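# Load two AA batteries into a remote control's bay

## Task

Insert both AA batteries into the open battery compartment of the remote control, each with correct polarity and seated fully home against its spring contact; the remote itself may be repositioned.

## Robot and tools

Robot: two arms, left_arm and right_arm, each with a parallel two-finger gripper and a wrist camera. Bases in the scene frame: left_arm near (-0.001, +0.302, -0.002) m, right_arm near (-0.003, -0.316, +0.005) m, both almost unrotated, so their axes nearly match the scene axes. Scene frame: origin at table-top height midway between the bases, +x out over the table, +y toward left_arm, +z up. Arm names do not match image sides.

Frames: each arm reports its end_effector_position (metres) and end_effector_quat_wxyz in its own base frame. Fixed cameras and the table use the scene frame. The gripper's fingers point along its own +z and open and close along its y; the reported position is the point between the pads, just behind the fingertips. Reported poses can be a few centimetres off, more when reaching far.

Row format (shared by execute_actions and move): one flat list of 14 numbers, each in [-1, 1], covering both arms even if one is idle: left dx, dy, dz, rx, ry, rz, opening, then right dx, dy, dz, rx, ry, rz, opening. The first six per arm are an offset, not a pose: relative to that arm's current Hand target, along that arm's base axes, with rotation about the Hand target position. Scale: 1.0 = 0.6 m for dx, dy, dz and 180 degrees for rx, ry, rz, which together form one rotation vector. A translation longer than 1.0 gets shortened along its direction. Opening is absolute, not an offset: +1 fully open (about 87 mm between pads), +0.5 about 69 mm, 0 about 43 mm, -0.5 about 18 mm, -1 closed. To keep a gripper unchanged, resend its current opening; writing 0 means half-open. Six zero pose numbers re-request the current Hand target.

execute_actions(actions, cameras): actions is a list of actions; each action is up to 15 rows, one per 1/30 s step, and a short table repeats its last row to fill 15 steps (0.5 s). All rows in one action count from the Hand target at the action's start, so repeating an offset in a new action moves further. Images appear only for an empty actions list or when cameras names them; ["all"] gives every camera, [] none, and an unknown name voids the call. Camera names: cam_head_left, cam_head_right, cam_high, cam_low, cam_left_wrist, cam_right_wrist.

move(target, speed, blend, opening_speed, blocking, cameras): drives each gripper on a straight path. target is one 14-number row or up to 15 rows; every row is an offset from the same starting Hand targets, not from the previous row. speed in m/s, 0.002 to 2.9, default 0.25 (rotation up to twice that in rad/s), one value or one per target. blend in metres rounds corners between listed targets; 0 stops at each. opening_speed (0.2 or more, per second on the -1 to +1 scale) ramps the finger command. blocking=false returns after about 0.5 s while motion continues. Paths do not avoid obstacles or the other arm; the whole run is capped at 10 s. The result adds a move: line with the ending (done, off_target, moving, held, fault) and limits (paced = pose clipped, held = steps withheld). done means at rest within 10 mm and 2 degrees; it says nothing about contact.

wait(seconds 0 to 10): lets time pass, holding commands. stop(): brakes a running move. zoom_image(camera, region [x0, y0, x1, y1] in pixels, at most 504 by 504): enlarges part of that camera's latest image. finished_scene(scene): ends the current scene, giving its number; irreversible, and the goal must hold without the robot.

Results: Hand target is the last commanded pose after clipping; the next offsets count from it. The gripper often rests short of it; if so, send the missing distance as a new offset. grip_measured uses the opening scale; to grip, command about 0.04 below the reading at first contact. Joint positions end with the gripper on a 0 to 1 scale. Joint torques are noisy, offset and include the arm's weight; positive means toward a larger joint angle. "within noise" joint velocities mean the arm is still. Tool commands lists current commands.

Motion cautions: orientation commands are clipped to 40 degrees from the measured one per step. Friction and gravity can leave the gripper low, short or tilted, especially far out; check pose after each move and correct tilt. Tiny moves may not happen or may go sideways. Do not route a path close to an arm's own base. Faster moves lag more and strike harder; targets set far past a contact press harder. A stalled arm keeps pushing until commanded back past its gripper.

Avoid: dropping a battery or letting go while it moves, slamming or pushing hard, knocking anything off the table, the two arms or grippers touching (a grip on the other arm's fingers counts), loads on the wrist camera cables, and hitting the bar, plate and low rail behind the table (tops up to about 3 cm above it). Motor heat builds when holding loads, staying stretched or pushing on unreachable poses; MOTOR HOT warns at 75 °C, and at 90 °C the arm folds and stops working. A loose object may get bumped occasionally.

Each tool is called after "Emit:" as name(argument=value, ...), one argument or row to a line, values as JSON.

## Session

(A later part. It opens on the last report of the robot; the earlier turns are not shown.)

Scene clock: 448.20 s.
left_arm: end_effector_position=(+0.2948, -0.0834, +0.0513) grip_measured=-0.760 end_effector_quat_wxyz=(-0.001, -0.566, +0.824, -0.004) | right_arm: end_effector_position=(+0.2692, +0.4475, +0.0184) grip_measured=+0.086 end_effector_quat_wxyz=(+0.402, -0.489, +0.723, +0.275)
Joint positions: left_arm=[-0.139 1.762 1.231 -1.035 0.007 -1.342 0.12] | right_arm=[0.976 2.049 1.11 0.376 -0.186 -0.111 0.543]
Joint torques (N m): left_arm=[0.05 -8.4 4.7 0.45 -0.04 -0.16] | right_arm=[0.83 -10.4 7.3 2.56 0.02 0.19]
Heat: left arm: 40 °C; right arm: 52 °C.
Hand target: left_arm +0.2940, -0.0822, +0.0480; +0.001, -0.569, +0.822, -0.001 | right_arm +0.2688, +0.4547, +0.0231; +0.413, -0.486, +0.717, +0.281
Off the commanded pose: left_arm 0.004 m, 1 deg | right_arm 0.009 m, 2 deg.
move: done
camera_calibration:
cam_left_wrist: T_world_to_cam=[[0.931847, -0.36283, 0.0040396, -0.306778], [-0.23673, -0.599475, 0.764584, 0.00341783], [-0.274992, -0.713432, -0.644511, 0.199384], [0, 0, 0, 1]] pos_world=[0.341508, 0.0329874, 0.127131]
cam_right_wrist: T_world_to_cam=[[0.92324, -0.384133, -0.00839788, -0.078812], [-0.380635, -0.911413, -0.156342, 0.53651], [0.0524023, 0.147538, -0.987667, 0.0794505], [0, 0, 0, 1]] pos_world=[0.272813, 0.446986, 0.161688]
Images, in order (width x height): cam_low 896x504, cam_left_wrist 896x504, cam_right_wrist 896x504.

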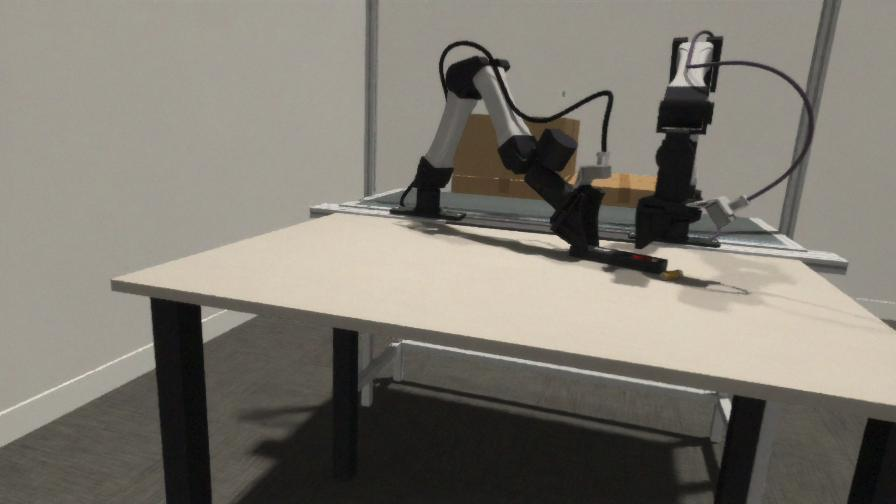

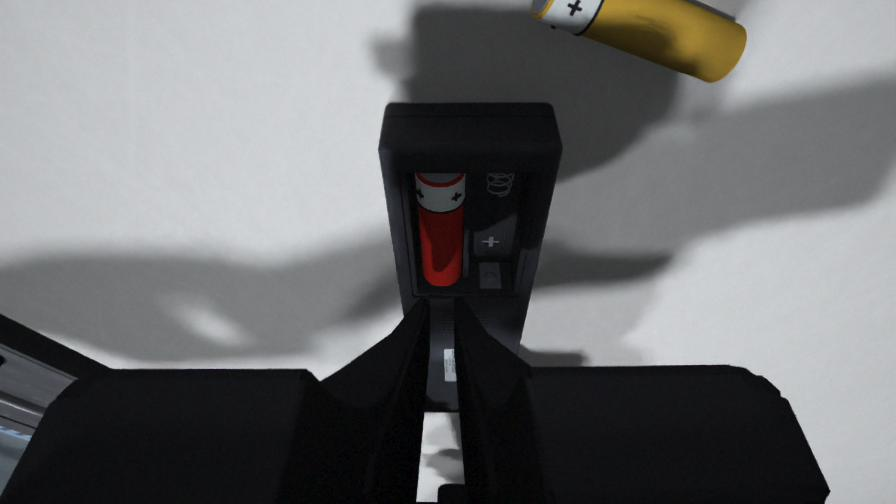

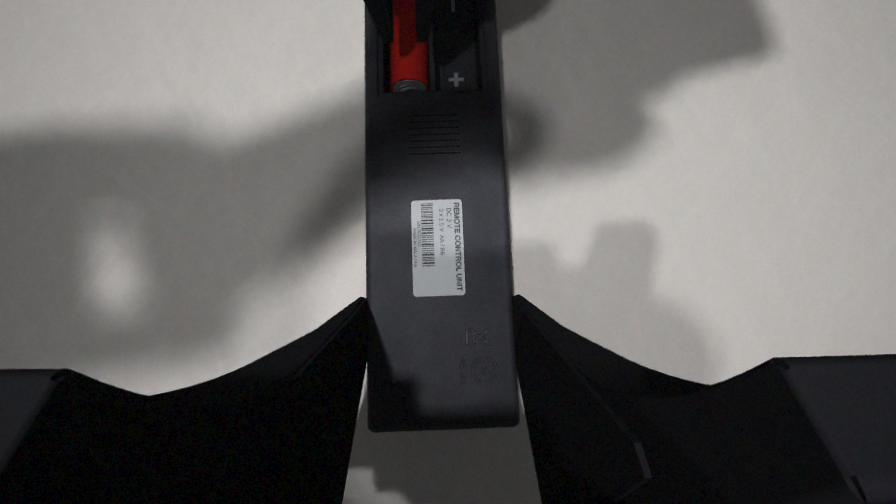

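Emit:
move(
  target=[
    [0.0, 0.0, 0.0867, 0, 0, 0, -0.76, 0, 0, 0, 0, 0, 0, 0.0],
    [0.1073, 0.0947, 0.095, 0, 0, -0.619, -0.2, 0, 0, 0, 0, 0, 0, 0.0],
  ],
  speed=[0.15, 0.5],
  blend=[0.02, 0],
  cameras=["cam_left_wrist", "cam_right_wrist", "cam_low"],
)

Emit:
zoom_image(
  camera="cam_left_wrist",
  region=[360, 150, 560, 330],
)

Scene clock: 475.43 s.
left_arm: end_effector_position=(+0.3576, -0.0242, +0.1064) grip_measured=-0.200 end_effector_quat_wxyz=(+0.009, +0.352, +0.936, -0.001) | right_arm: end_effector_position=(+0.2692, +0.4475, +0.0184) grip_measured=+0.086 end_effector_quat_wxyz=(+0.402, -0.489, +0.723, +0.275)
Joint positions: left_arm=[-0.129 2.026 1.809 -1.337 0.006 0.59 0.4] | right_arm=[0.976 2.049 1.11 0.376 -0.186 -0.111 0.543]
Joint torques (N m): left_arm=[-0.27 -9.2 7.27 0.32 0.11 0.01] | right_arm=[0.83 -10.4 7.3 2.55 0.02 0.19]
Heat: left arm: 42 °C; right arm: 52 °C.
Hand target: left_arm +0.3583, -0.0254, +0.1050; +0.000, +0.359, +0.933, -0.001 | right_arm +0.2688, +0.4547, +0.0231; +0.413, -0.486, +0.717, +0.281
Off the commanded pose: left_arm 0.002 m, 1 deg | right_arm 0.009 m, 2 deg.
move: done
camera_calibration:
cam_left_wrist: T_world_to_cam=[[-0.66146, -0.749952, -0.00652271, 0.217569], [-0.499912, 0.434407, 0.749252, 0.132391], [-0.559069, 0.498861, -0.662253, 0.427215], [0, 0, 0, 1]] pos_world=[0.44894, -0.107466, 0.18515]
cam_right_wrist: T_world_to_cam=[[0.92324, -0.384133, -0.00839788, -0.078812], [-0.380635, -0.911413, -0.156342, 0.53651], [0.0524023, 0.147538, -0.987667, 0.0794505], [0, 0, 0, 1]] pos_world=[0.272813, 0.446986, 0.161688]
Images, in order (width x height): cam_low 896x504, cam_left_wrist 896x504, cam_right_wrist 896x504.

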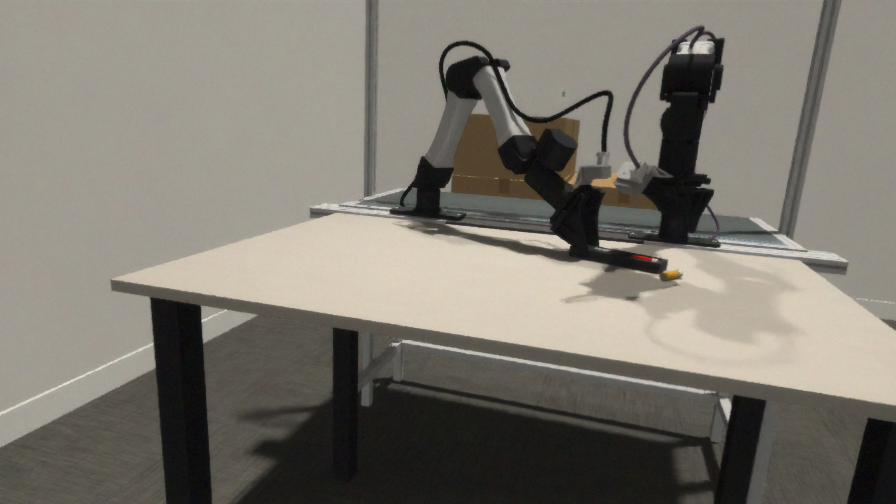

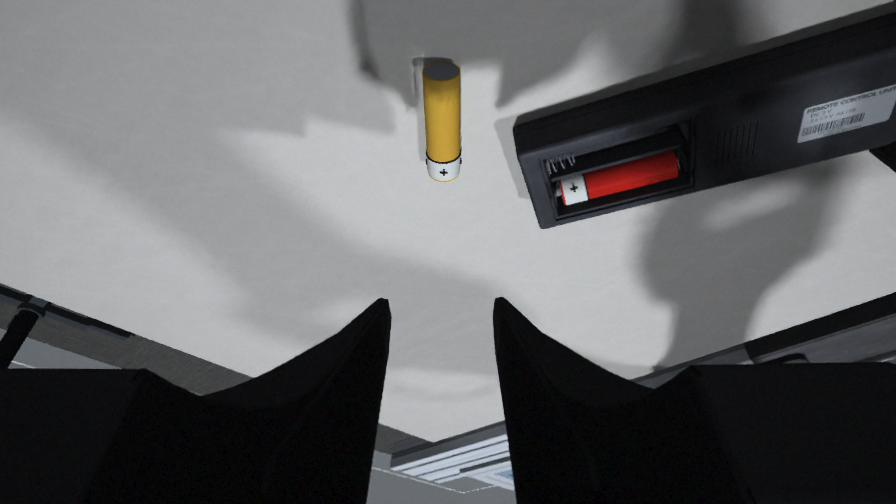

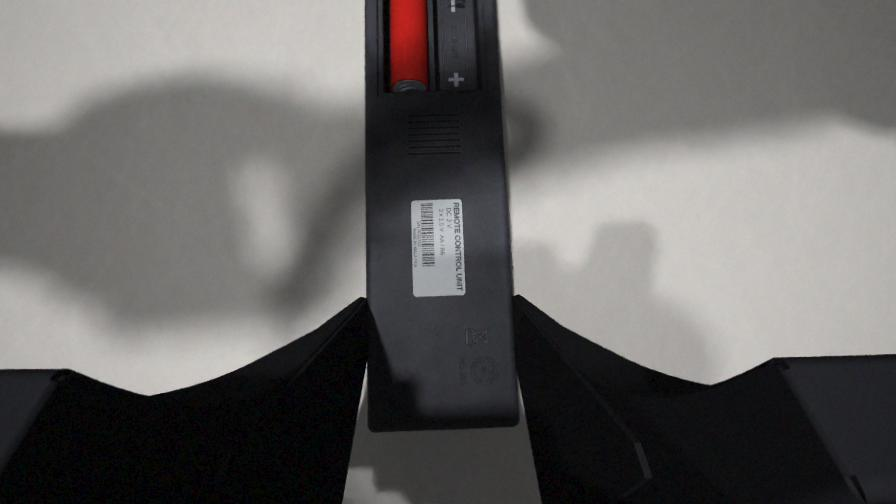

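Scaled by 2.520.

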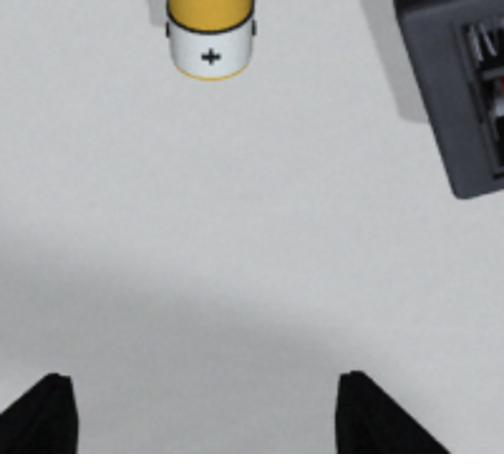

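Emit:
move(
  target=[
    [-0.0015, 0.0023, -0.125, 0, 0, 0.0033, -0.2, 0, 0, 0, 0, 0, 0, 0.0],
    [-0.0015, 0.0023, -0.165, 0, 0, 0.0033, -0.2, 0, 0, 0, 0, 0, 0, 0.0],
    [-0.0015, 0.0023, -0.165, 0, 0, 0.0033, -0.7, 0, 0, 0, 0, 0, 0, 0.0],
    [-0.0015, 0.0023, -0.01, 0, 0, 0.0033, -0.7, 0, 0, 0, 0, 0, 0, 0.0],
    [-0.083, -0.1068, -0.0383, -0.0314, 0.1265, 0.609, -0.7, 0, 0, 0, 0, 0, 0, 0.0],
  ],
  speed=[0.2, 0.06, 0.06, 0.15, 0.5],
  blend=[0.005, 0, 0, 0.02, 0],
  opening_speed=0.7,
  cameras=["cam_left_wrist", "cam_right_wrist", "cam_low"],
)

Emit:
zoom_image(
  camera="cam_left_wrist",
  region=[360, 200, 560, 380],
)

Emit:
zoom_image(
  camera="cam_right_wrist",
  region=[350, 0, 520, 110],
)

Emit:
zoom_image(
  camera="cam_low",
  region=[625, 230, 675, 270],
)

Scene clock: 512.70 s.
left_arm: end_effector_position=(+0.3077, -0.0894, +0.0748) grip_measured=-0.618 end_effector_quat_wxyz=(-0.150, -0.553, +0.815, -0.088) | right_arm: end_effector_position=(+0.2692, +0.4475, +0.0184) grip_measured=+0.086 end_effector_quat_wxyz=(+0.402, -0.489, +0.723, +0.275)
Joint positions: left_arm=[0.004 1.938 1.452 -1.242 0.314 -1.163 0.191] | right_arm=[0.976 2.049 1.11 0.376 -0.186 -0.111 0.543]
Joint torques (N m): left_arm=[0.81 -12.59 4.36 0.16 0.38 -0.07] | right_arm=[0.83 -10.4 7.28 2.55 0.02 0.18]
Heat: left arm: 44 °C; right arm: 53 °C.
Hand target: left_arm +0.3086, -0.0895, +0.0820; -0.141, -0.557, +0.812, -0.100 | right_arm +0.2688, +0.4547, +0.0231; +0.413, -0.486, +0.717, +0.281
Off the commanded pose: left_arm 0.007 m, 2 deg | right_arm 0.009 m, 2 deg.
move: done; target 3's new opening was sent with left_arm's hand 0.013 m and 0 deg from that target
camera_calibration:
cam_left_wrist: T_world_to_cam=[[0.925702, -0.377519, -0.0235669, -0.318279], [-0.111379, -0.33159, 0.936826, -0.0425323], [-0.361484, -0.864597, -0.349001, 0.204799], [0, 0, 0, 1]] pos_world=[0.363926, 0.0428084, 0.103819]
cam_right_wrist: T_world_to_cam=[[0.92324, -0.384133, -0.00839788, -0.078812], [-0.380635, -0.911413, -0.156342, 0.53651], [0.0524023, 0.147538, -0.987667, 0.0794505], [0, 0, 0, 1]] pos_world=[0.272813, 0.446986, 0.161688]
Images, in order (width x height): cam_low 896x504, cam_left_wrist 896x504, cam_right_wrist 896x504.

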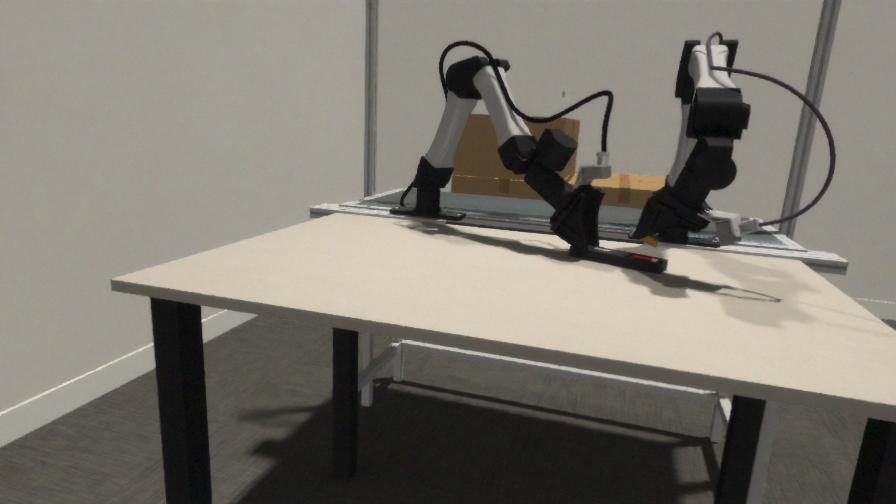

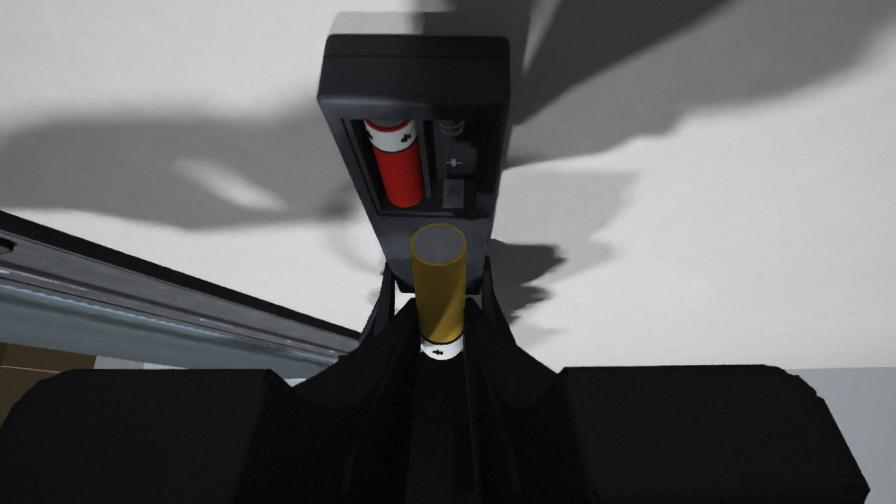

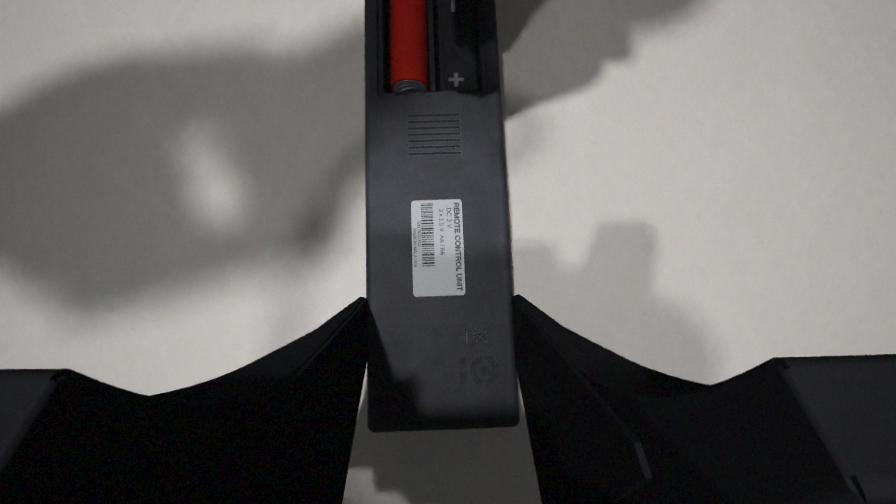

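Scaled by 2.520.

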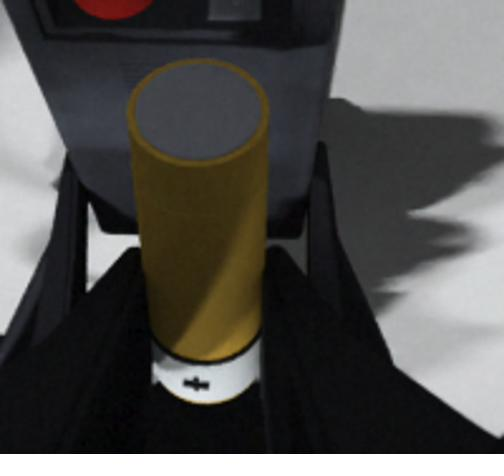

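Scaled by 2.965.

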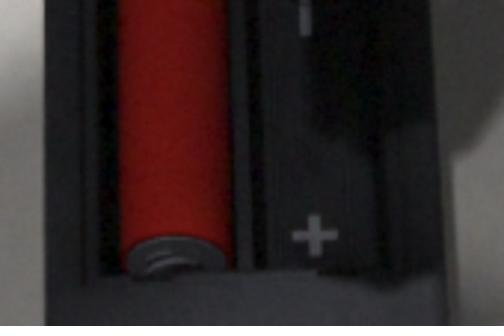

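Scaled by 10.080.

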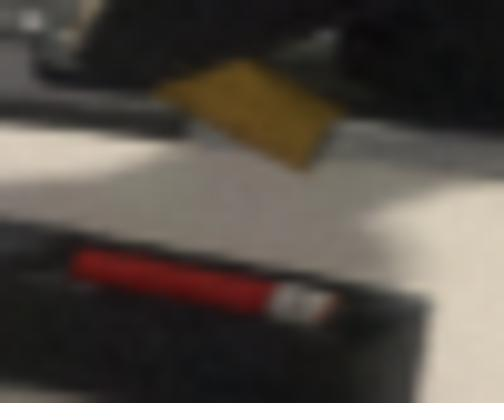

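Emit:
move(
  target=[
    [0.0027, -0.001, -0.03, 0, 0, 0.0085, -0.7, 0, 0, 0, 0, 0, 0, 0.0],
    [0.0027, -0.001, -0.0758, 0, 0, 0.0085, -0.7, 0, 0, 0, 0, 0, 0, 0.0],
  ],
  speed=[0.1, 0.07],
  blend=[0.003, 0],
  cameras=["cam_left_wrist", "cam_right_wrist", "cam_low"],
)

Emit:
zoom_image(
  camera="cam_left_wrist",
  region=[360, 100, 560, 280],
)

Emit:
zoom_image(
  camera="cam_right_wrist",
  region=[350, 0, 520, 110],
)

Emit:
zoom_image(
  camera="cam_low",
  region=[625, 230, 675, 270],
)

Scene clock: 529.13 s.
left_arm: end_effector_position=(+0.3085, -0.0904, +0.0436) grip_measured=-0.618 end_effector_quat_wxyz=(-0.135, -0.562, +0.810, -0.099) | right_arm: end_effector_position=(+0.2695, +0.4474, +0.0184) grip_measured=+0.086 end_effector_quat_wxyz=(+0.402, -0.489, +0.724, +0.275)
Joint positions: left_arm=[0.004 1.937 1.328 -1.077 0.318 -1.19 0.191] | right_arm=[0.976 2.049 1.11 0.376 -0.184 -0.111 0.543]
Joint torques (N m): left_arm=[0.77 -8.05 4.3 0.34 0.34 -0.15] | right_arm=[0.8 -10.4 7.31 2.56 0 0.18]
Heat: left arm: 46 °C; right arm: 53 °C.
Hand target: left_arm +0.3102, -0.0900, +0.0365; -0.140, -0.568, +0.805, -0.102 | right_arm +0.2688, +0.4547, +0.0231; +0.414, -0.486, +0.717, +0.281
Off the commanded pose: left_arm 0.007 m, 1 deg | right_arm 0.009 m, 2 deg.
move: done
camera_calibration:
cam_left_wrist: T_world_to_cam=[[0.935475, -0.353311, 0.00767663, -0.322418], [-0.134045, -0.334649, 0.93276, -0.0067364], [-0.326985, -0.873603, -0.360415, 0.182425], [0, 0, 0, 1]] pos_world=[0.360361, 0.043199, 0.0745073]
cam_right_wrist: T_world_to_cam=[[0.922724, -0.385388, -0.00753215, -0.0784768], [-0.381757, -0.910979, -0.156139, 0.536573], [0.0533125, 0.146949, -0.987706, 0.0794764], [0, 0, 0, 1]] pos_world=[0.273016, 0.446884, 0.161688]
Images, in order (width x height): cam_low 896x504, cam_left_wrist 896x504, cam_right_wrist 896x504.

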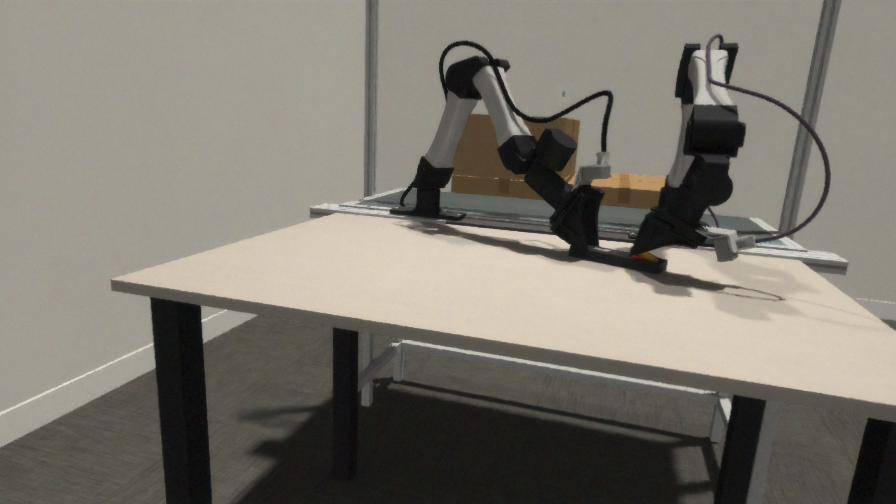

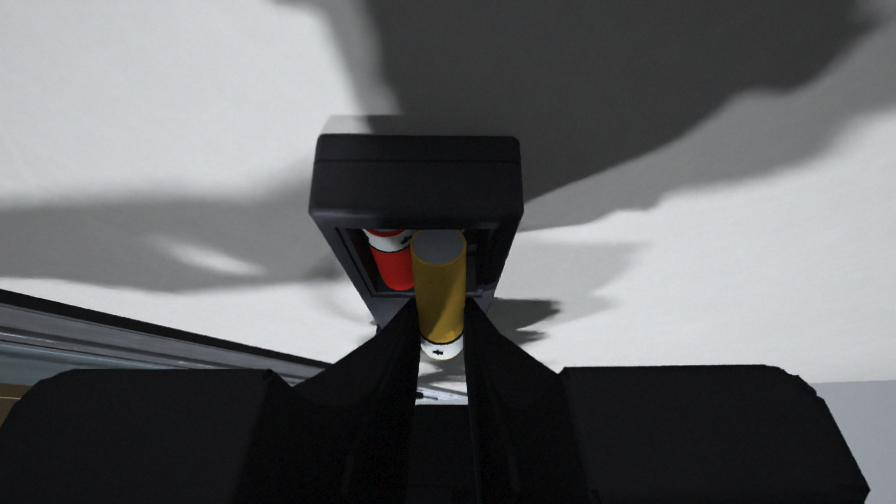

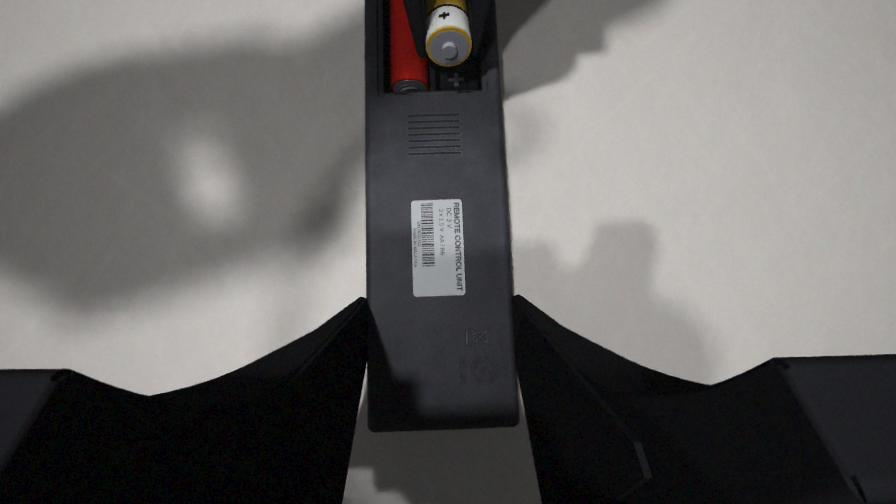

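Scaled by 2.520.

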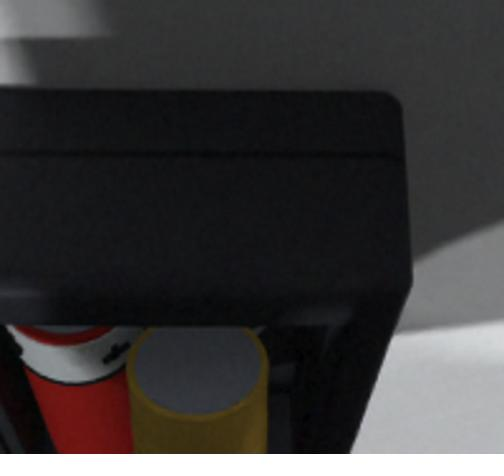

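Scaled by 2.965.

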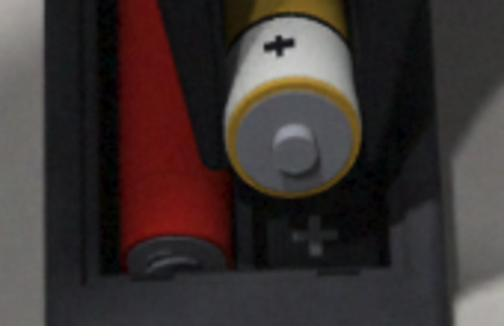

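Scaled by 10.080.

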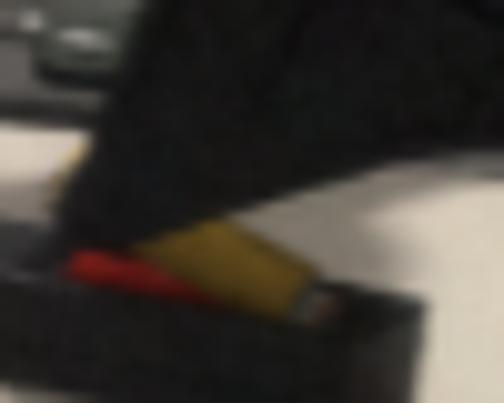

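Emit:
move(
  target=[
    [0.0055, -0.002, 0.0, 0, 0, 0, -0.7, 0, 0, 0, 0, 0, 0, 0.0],
    [0.0055, -0.002, -0.0133, 0, 0, 0, -0.7, 0, 0, 0, 0, 0, 0, 0.0],
    [0.0143, 0.0214, -0.0133, 0, 0, 0, -0.7, -0.0073, -0.0187, 0, 0, 0, 0, 0.0],
  ],
  speed=[0.04, 0.05, 0.05],
  blend=[0, 0.001, 0],
  cameras=["cam_left_wrist", "cam_right_wrist", "cam_low"],
)

Emit:
zoom_image(
  camera="cam_left_wrist",
  region=[360, 130, 560, 310],
)

Emit:
zoom_image(
  camera="cam_right_wrist",
  region=[350, 0, 520, 110],
)

Emit:
zoom_image(
  camera="cam_low",
  region=[625, 230, 675, 270],
)

Scene clock: 553.43 s.
left_arm: end_effector_position=(+0.3091, -0.0889, +0.0421) grip_measured=-0.617 end_effector_quat_wxyz=(-0.158, -0.563, +0.803, -0.115) | right_arm: end_effector_position=(+0.2691, +0.4465, +0.0173) grip_measured=+0.086 end_effector_quat_wxyz=(+0.414, -0.485, +0.718, +0.279)
Joint positions: left_arm=[0.032 1.966 1.337 -1.088 0.367 -1.165 0.191] | right_arm=[0.976 2.049 1.075 0.439 -0.183 -0.108 0.543]
Joint torques (N m): left_arm=[1.35 -6.75 5.86 0.43 -0.27 -0.06] | right_arm=[0.21 -13.26 5.18 2.13 -0.08 0.13]
Heat: left arm: 44 °C; right arm: 54 °C.
Hand target: left_arm +0.3187, -0.0772, +0.0285; -0.140, -0.568, +0.805, -0.102 | right_arm +0.2644, +0.4434, +0.0230; +0.413, -0.486, +0.717, +0.281
Off the commanded pose: left_arm 0.020 m, 3 deg | right_arm 0.008 m, 0 deg.
move: off_target (left_arm)
camera_calibration:
cam_left_wrist: T_world_to_cam=[[0.93942, -0.34273, 0.00512366, -0.322606], [-0.110108, -0.287583, 0.951405, -0.00881967], [-0.324601, -0.894333, -0.307899, 0.178492], [0, 0, 0, 1]] pos_world=[0.36003, 0.0465286, 0.0650015]
cam_right_wrist: T_world_to_cam=[[0.921843, -0.387551, -0.00306079, -0.0772755], [-0.381458, -0.905898, -0.183954, 0.533653], [0.0685189, 0.170744, -0.98293, 0.0636934], [0, 0, 0, 1]] pos_world=[0.270438, 0.442612, 0.160537]
Images, in order (width x height): cam_low 896x504, cam_left_wrist 896x504, cam_right_wrist 896x504.

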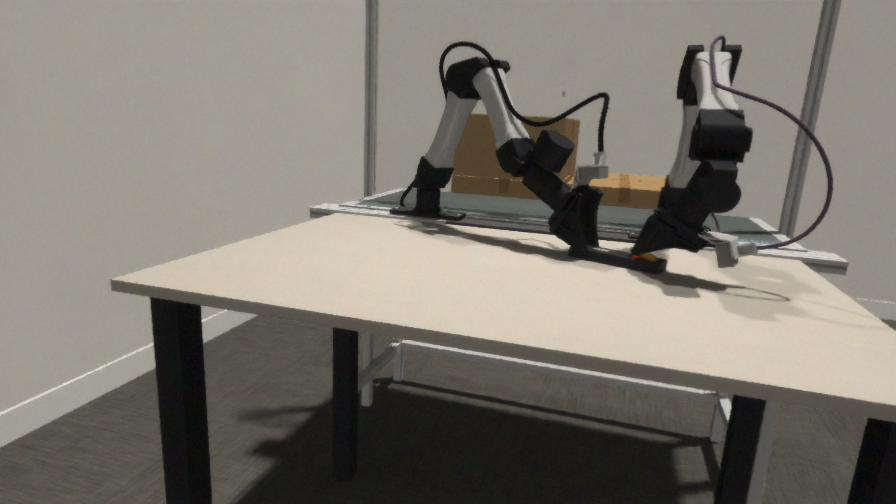

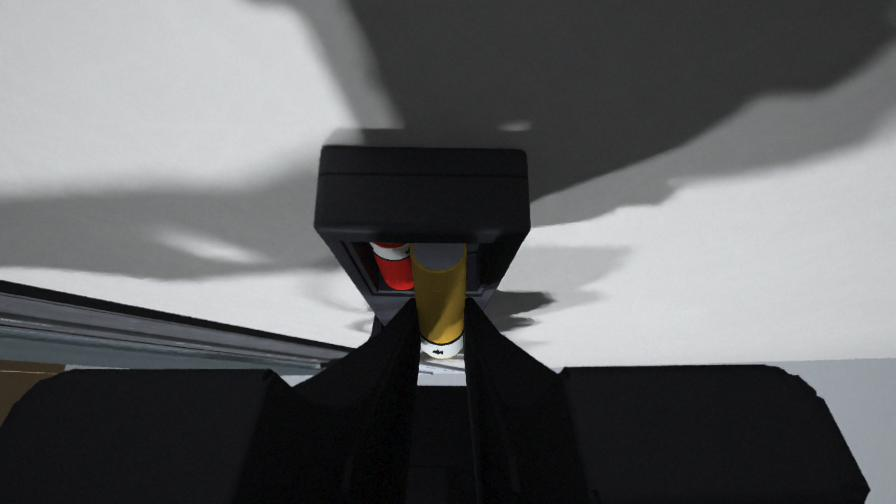

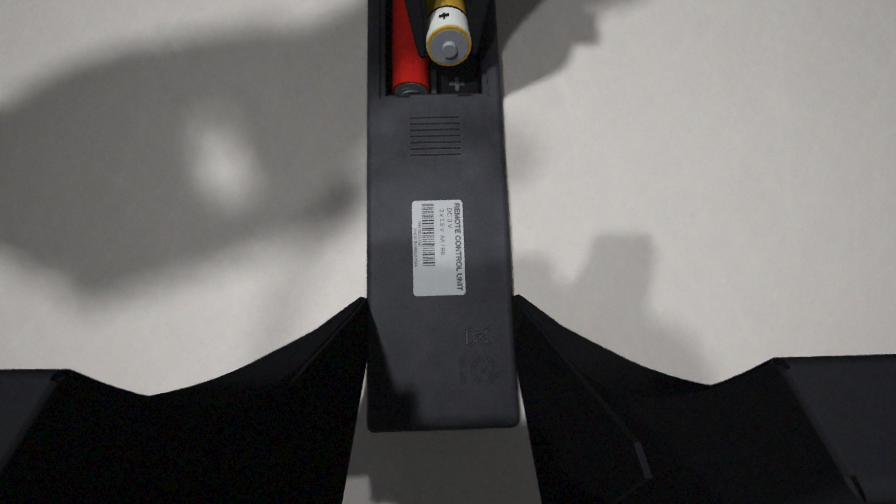

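Scaled by 2.520.

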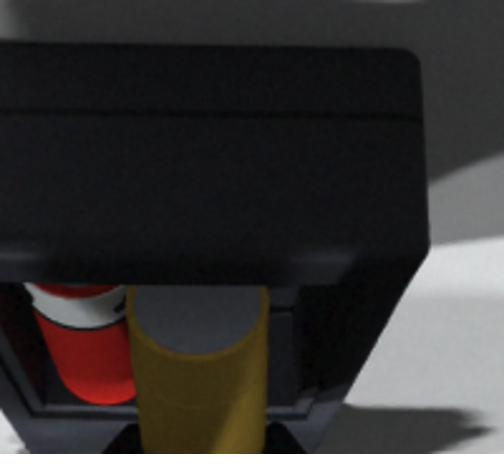

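Scaled by 2.965.

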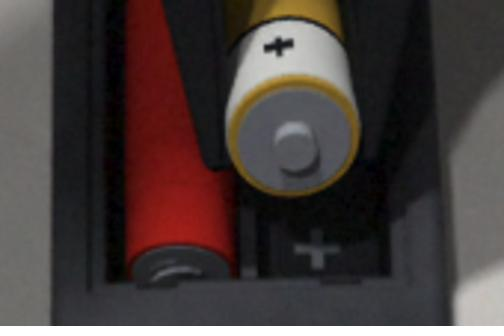

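Scaled by 10.080.

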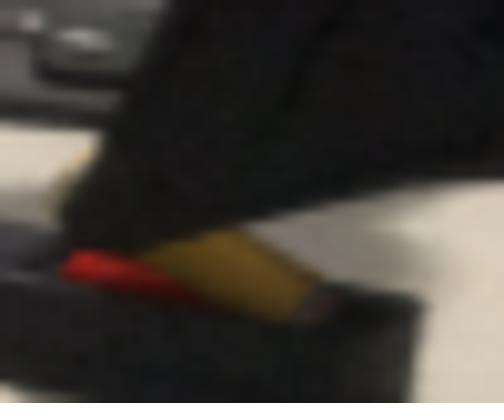

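Emit:
move(
  target=[
    [-0.0092, -0.0223, 0.0608, 0, 0, 0, -0.7, 0, 0, 0, 0, 0, 0, 0.0],
    [-0.0092, -0.0223, 0.0008, 0, 0, 0, -0.7, 0, 0, 0, 0, 0, 0, 0.0],
  ],
  speed=[0.08, 0.07],
  blend=[0, 0],
  cameras=["cam_left_wrist", "cam_right_wrist", "cam_low"],
)

Emit:
zoom_image(
  camera="cam_left_wrist",
  region=[360, 130, 560, 310],
)

Emit:
zoom_image(
  camera="cam_right_wrist",
  region=[350, 0, 520, 110],
)

Emit:
zoom_image(
  camera="cam_low",
  region=[625, 230, 675, 270],
)

Scene clock: 564.93 s.
left_arm: end_effector_position=(+0.3094, -0.0899, +0.0411) grip_measured=-0.617 end_effector_quat_wxyz=(-0.147, -0.567, +0.804, -0.103) | right_arm: end_effector_position=(+0.2691, +0.4466, +0.0174) grip_measured=+0.086 end_effector_quat_wxyz=(+0.414, -0.485, +0.718, +0.279)
Joint positions: left_arm=[0.015 1.956 1.333 -1.08 0.336 -1.192 0.191] | right_arm=[0.976 2.049 1.075 0.439 -0.183 -0.108 0.543]
Joint torques (N m): left_arm=[-0.53 -7.61 3.69 0.6 0.1 -0.17] | right_arm=[0.2 -13.27 5.15 2.13 -0.07 0.12]
Heat: left arm: 43 °C; right arm: 53 °C.
Hand target: left_arm +0.3132, -0.0906, +0.0290; -0.140, -0.567, +0.805, -0.102 | right_arm +0.2644, +0.4434, +0.0231; +0.414, -0.486, +0.717, +0.281
Off the commanded pose: left_arm 0.013 m, 1 deg | right_arm 0.008 m, 0 deg.
move: off_target (left_arm)
camera_calibration:
cam_left_wrist: T_world_to_cam=[[0.940742, -0.339113, -0.00263488, -0.322986], [-0.112574, -0.319605, 0.94084, -0.00977414], [-0.319893, -0.884791, -0.338841, 0.178147], [0, 0, 0, 1]] pos_world=[0.359734, 0.0449704, 0.0687084]
cam_right_wrist: T_world_to_cam=[[0.921754, -0.387761, -0.00326061, -0.0772183], [-0.381674, -0.905734, -0.184311, 0.533754], [0.0685156, 0.171134, -0.982862, 0.0636027], [0, 0, 0, 1]] pos_world=[0.270538, 0.442612, 0.160638]
Images, in order (width x height): cam_low 896x504, cam_left_wrist 896x504, cam_right_wrist 896x504.

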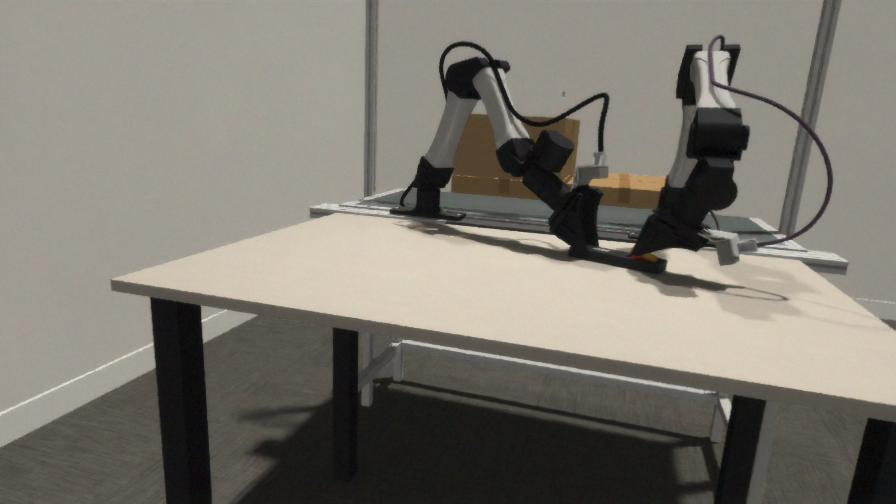

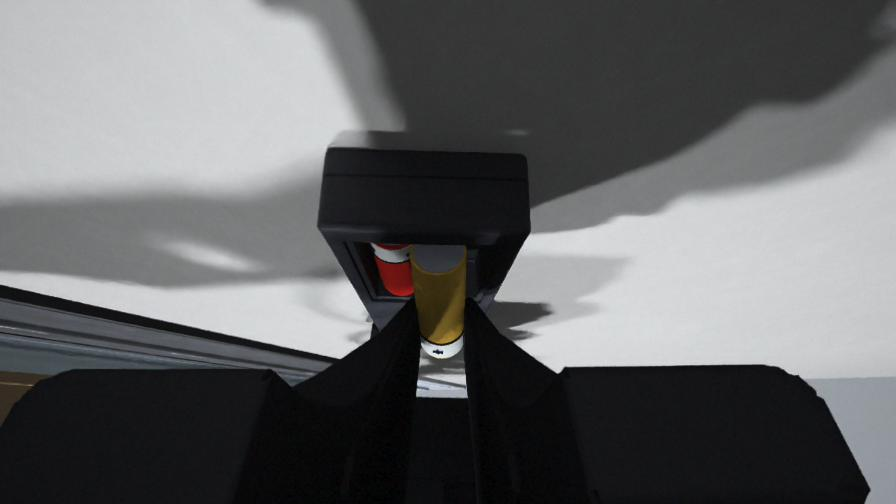

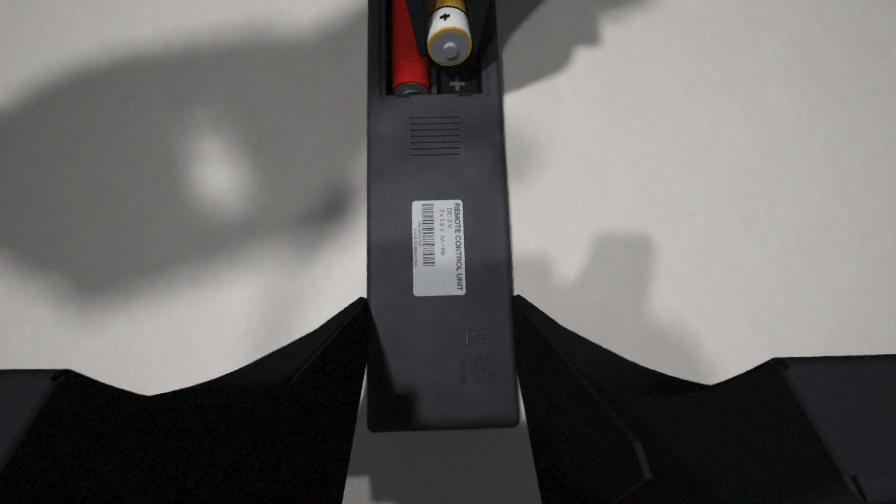

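Scaled by 2.520.

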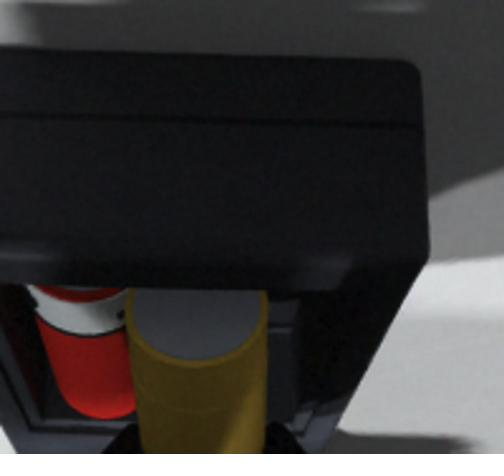

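Scaled by 2.965.

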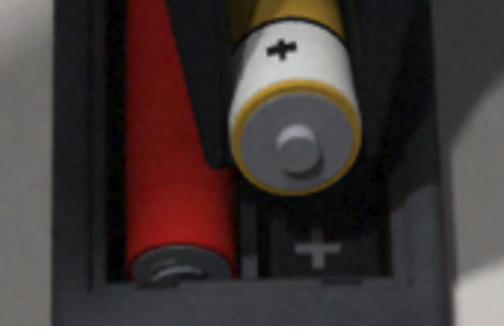

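Scaled by 10.080.

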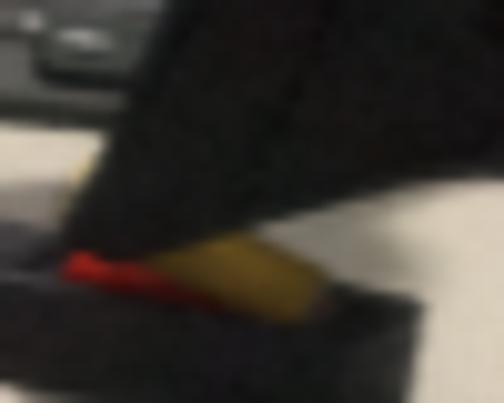

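Emit:
zoom_image(
  camera="cam_left_wrist",
  region=[300, 130, 560, 330],
)

Scaled by 1.938.

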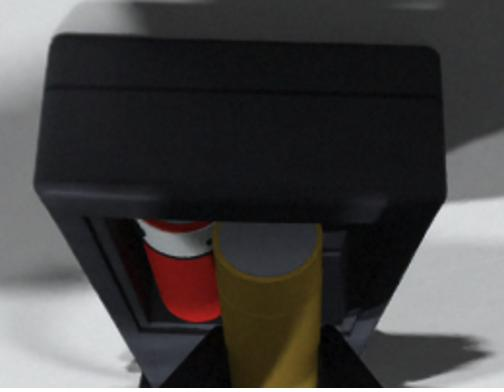

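Emit:
move(
  target=[-0.0007, -0.001, 0.0617, 0, 0, -0.0085, -0.7, 0, 0, 0, 0, 0, 0, 0.0],
  speed=0.08,
  cameras=["cam_left_wrist", "cam_right_wrist", "cam_low"],
)

Emit:
zoom_image(
  camera="cam_left_wrist",
  region=[300, 80, 560, 280],
)

Emit:
zoom_image(
  camera="cam_right_wrist",
  region=[350, 0, 520, 110],
)

Scene clock: 608.97 s.
left_arm: end_effector_position=(+0.3112, -0.0903, +0.0565) grip_measured=-0.617 end_effector_quat_wxyz=(-0.151, -0.563, +0.807, -0.097) | right_arm: end_effector_position=(+0.2691, +0.4466, +0.0174) grip_measured=+0.086 end_effector_quat_wxyz=(+0.414, -0.485, +0.718, +0.279)
Joint positions: left_arm=[0.011 1.956 1.398 -1.158 0.331 -1.183 0.191] | right_arm=[0.976 2.049 1.075 0.439 -0.183 -0.108 0.543]
Joint torques (N m): left_arm=[-0.39 -11.88 6.53 -0.06 0.12 -0.03] | right_arm=[0.2 -13.27 5.18 2.13 -0.07 0.12]
Heat: left arm: 44 °C; right arm: 57 °C.
Hand target: left_arm +0.3127, -0.0912, +0.0660; -0.142, -0.557, +0.812, -0.100 | right_arm +0.2644, +0.4434, +0.0231; +0.414, -0.486, +0.717, +0.281
Off the commanded pose: left_arm 0.010 m, 1 deg | right_arm 0.008 m, 0 deg.
move: done
camera_calibration:
cam_left_wrist: T_world_to_cam=[[0.936001, -0.351732, -0.0136512, -0.323807], [-0.107103, -0.321528, 0.940824, -0.0260201], [-0.335307, -0.87915, -0.338622, 0.188864], [0, 0, 0, 1]] pos_world=[0.363624, 0.04378, 0.0840133]
cam_right_wrist: T_world_to_cam=[[0.921754, -0.387761, -0.00326061, -0.0772183], [-0.381674, -0.905734, -0.184311, 0.533754], [0.0685156, 0.171134, -0.982862, 0.0636027], [0, 0, 0, 1]] pos_world=[0.270538, 0.442612, 0.160638]
Images, in order (width x height): cam_low 896x504, cam_left_wrist 896x504, cam_right_wrist 896x504.

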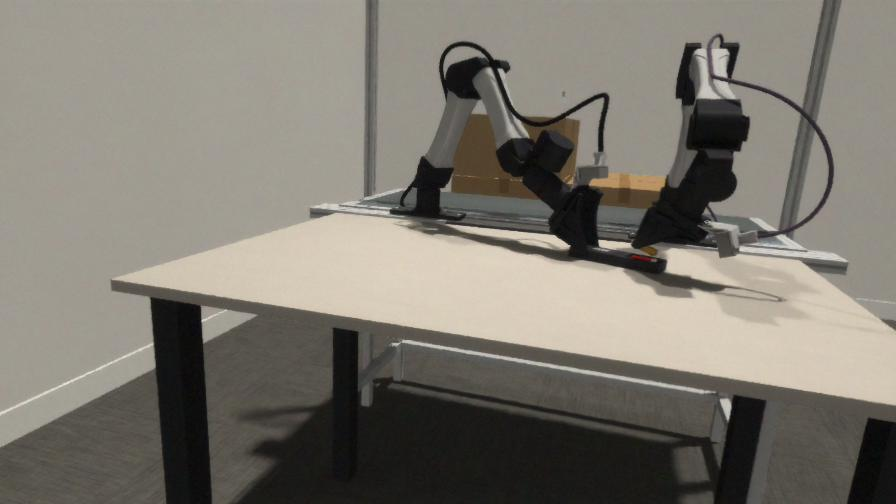

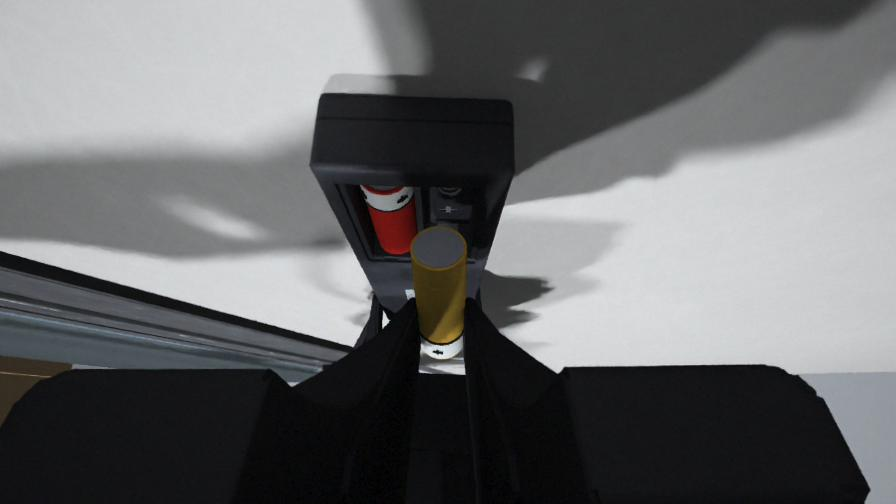

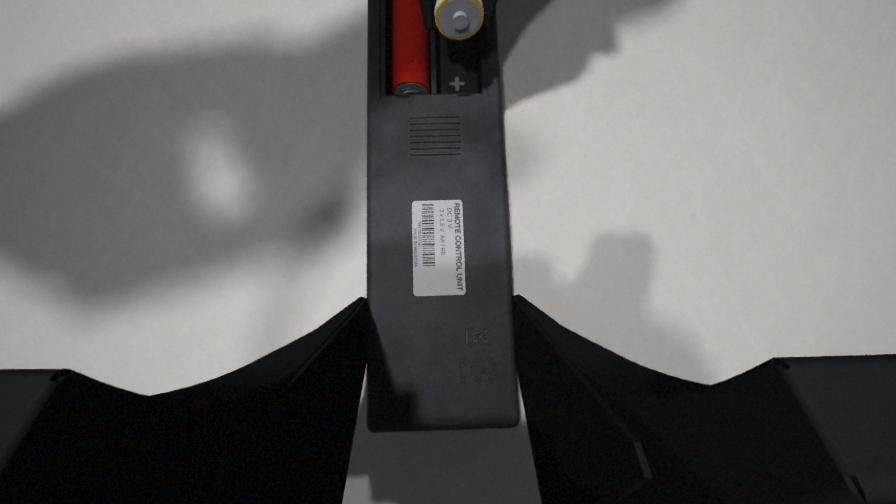

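Scaled by 1.938.

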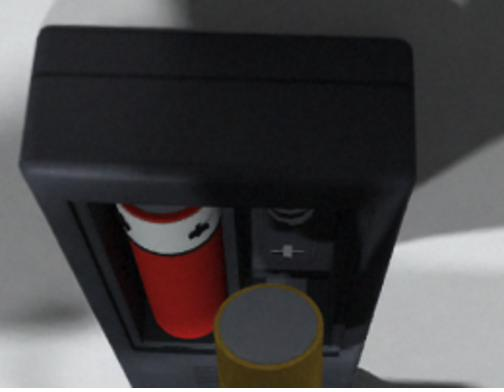

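Scaled by 2.965.

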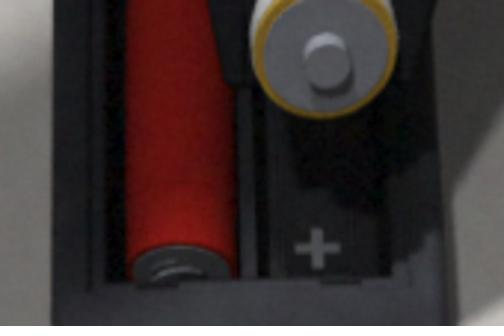

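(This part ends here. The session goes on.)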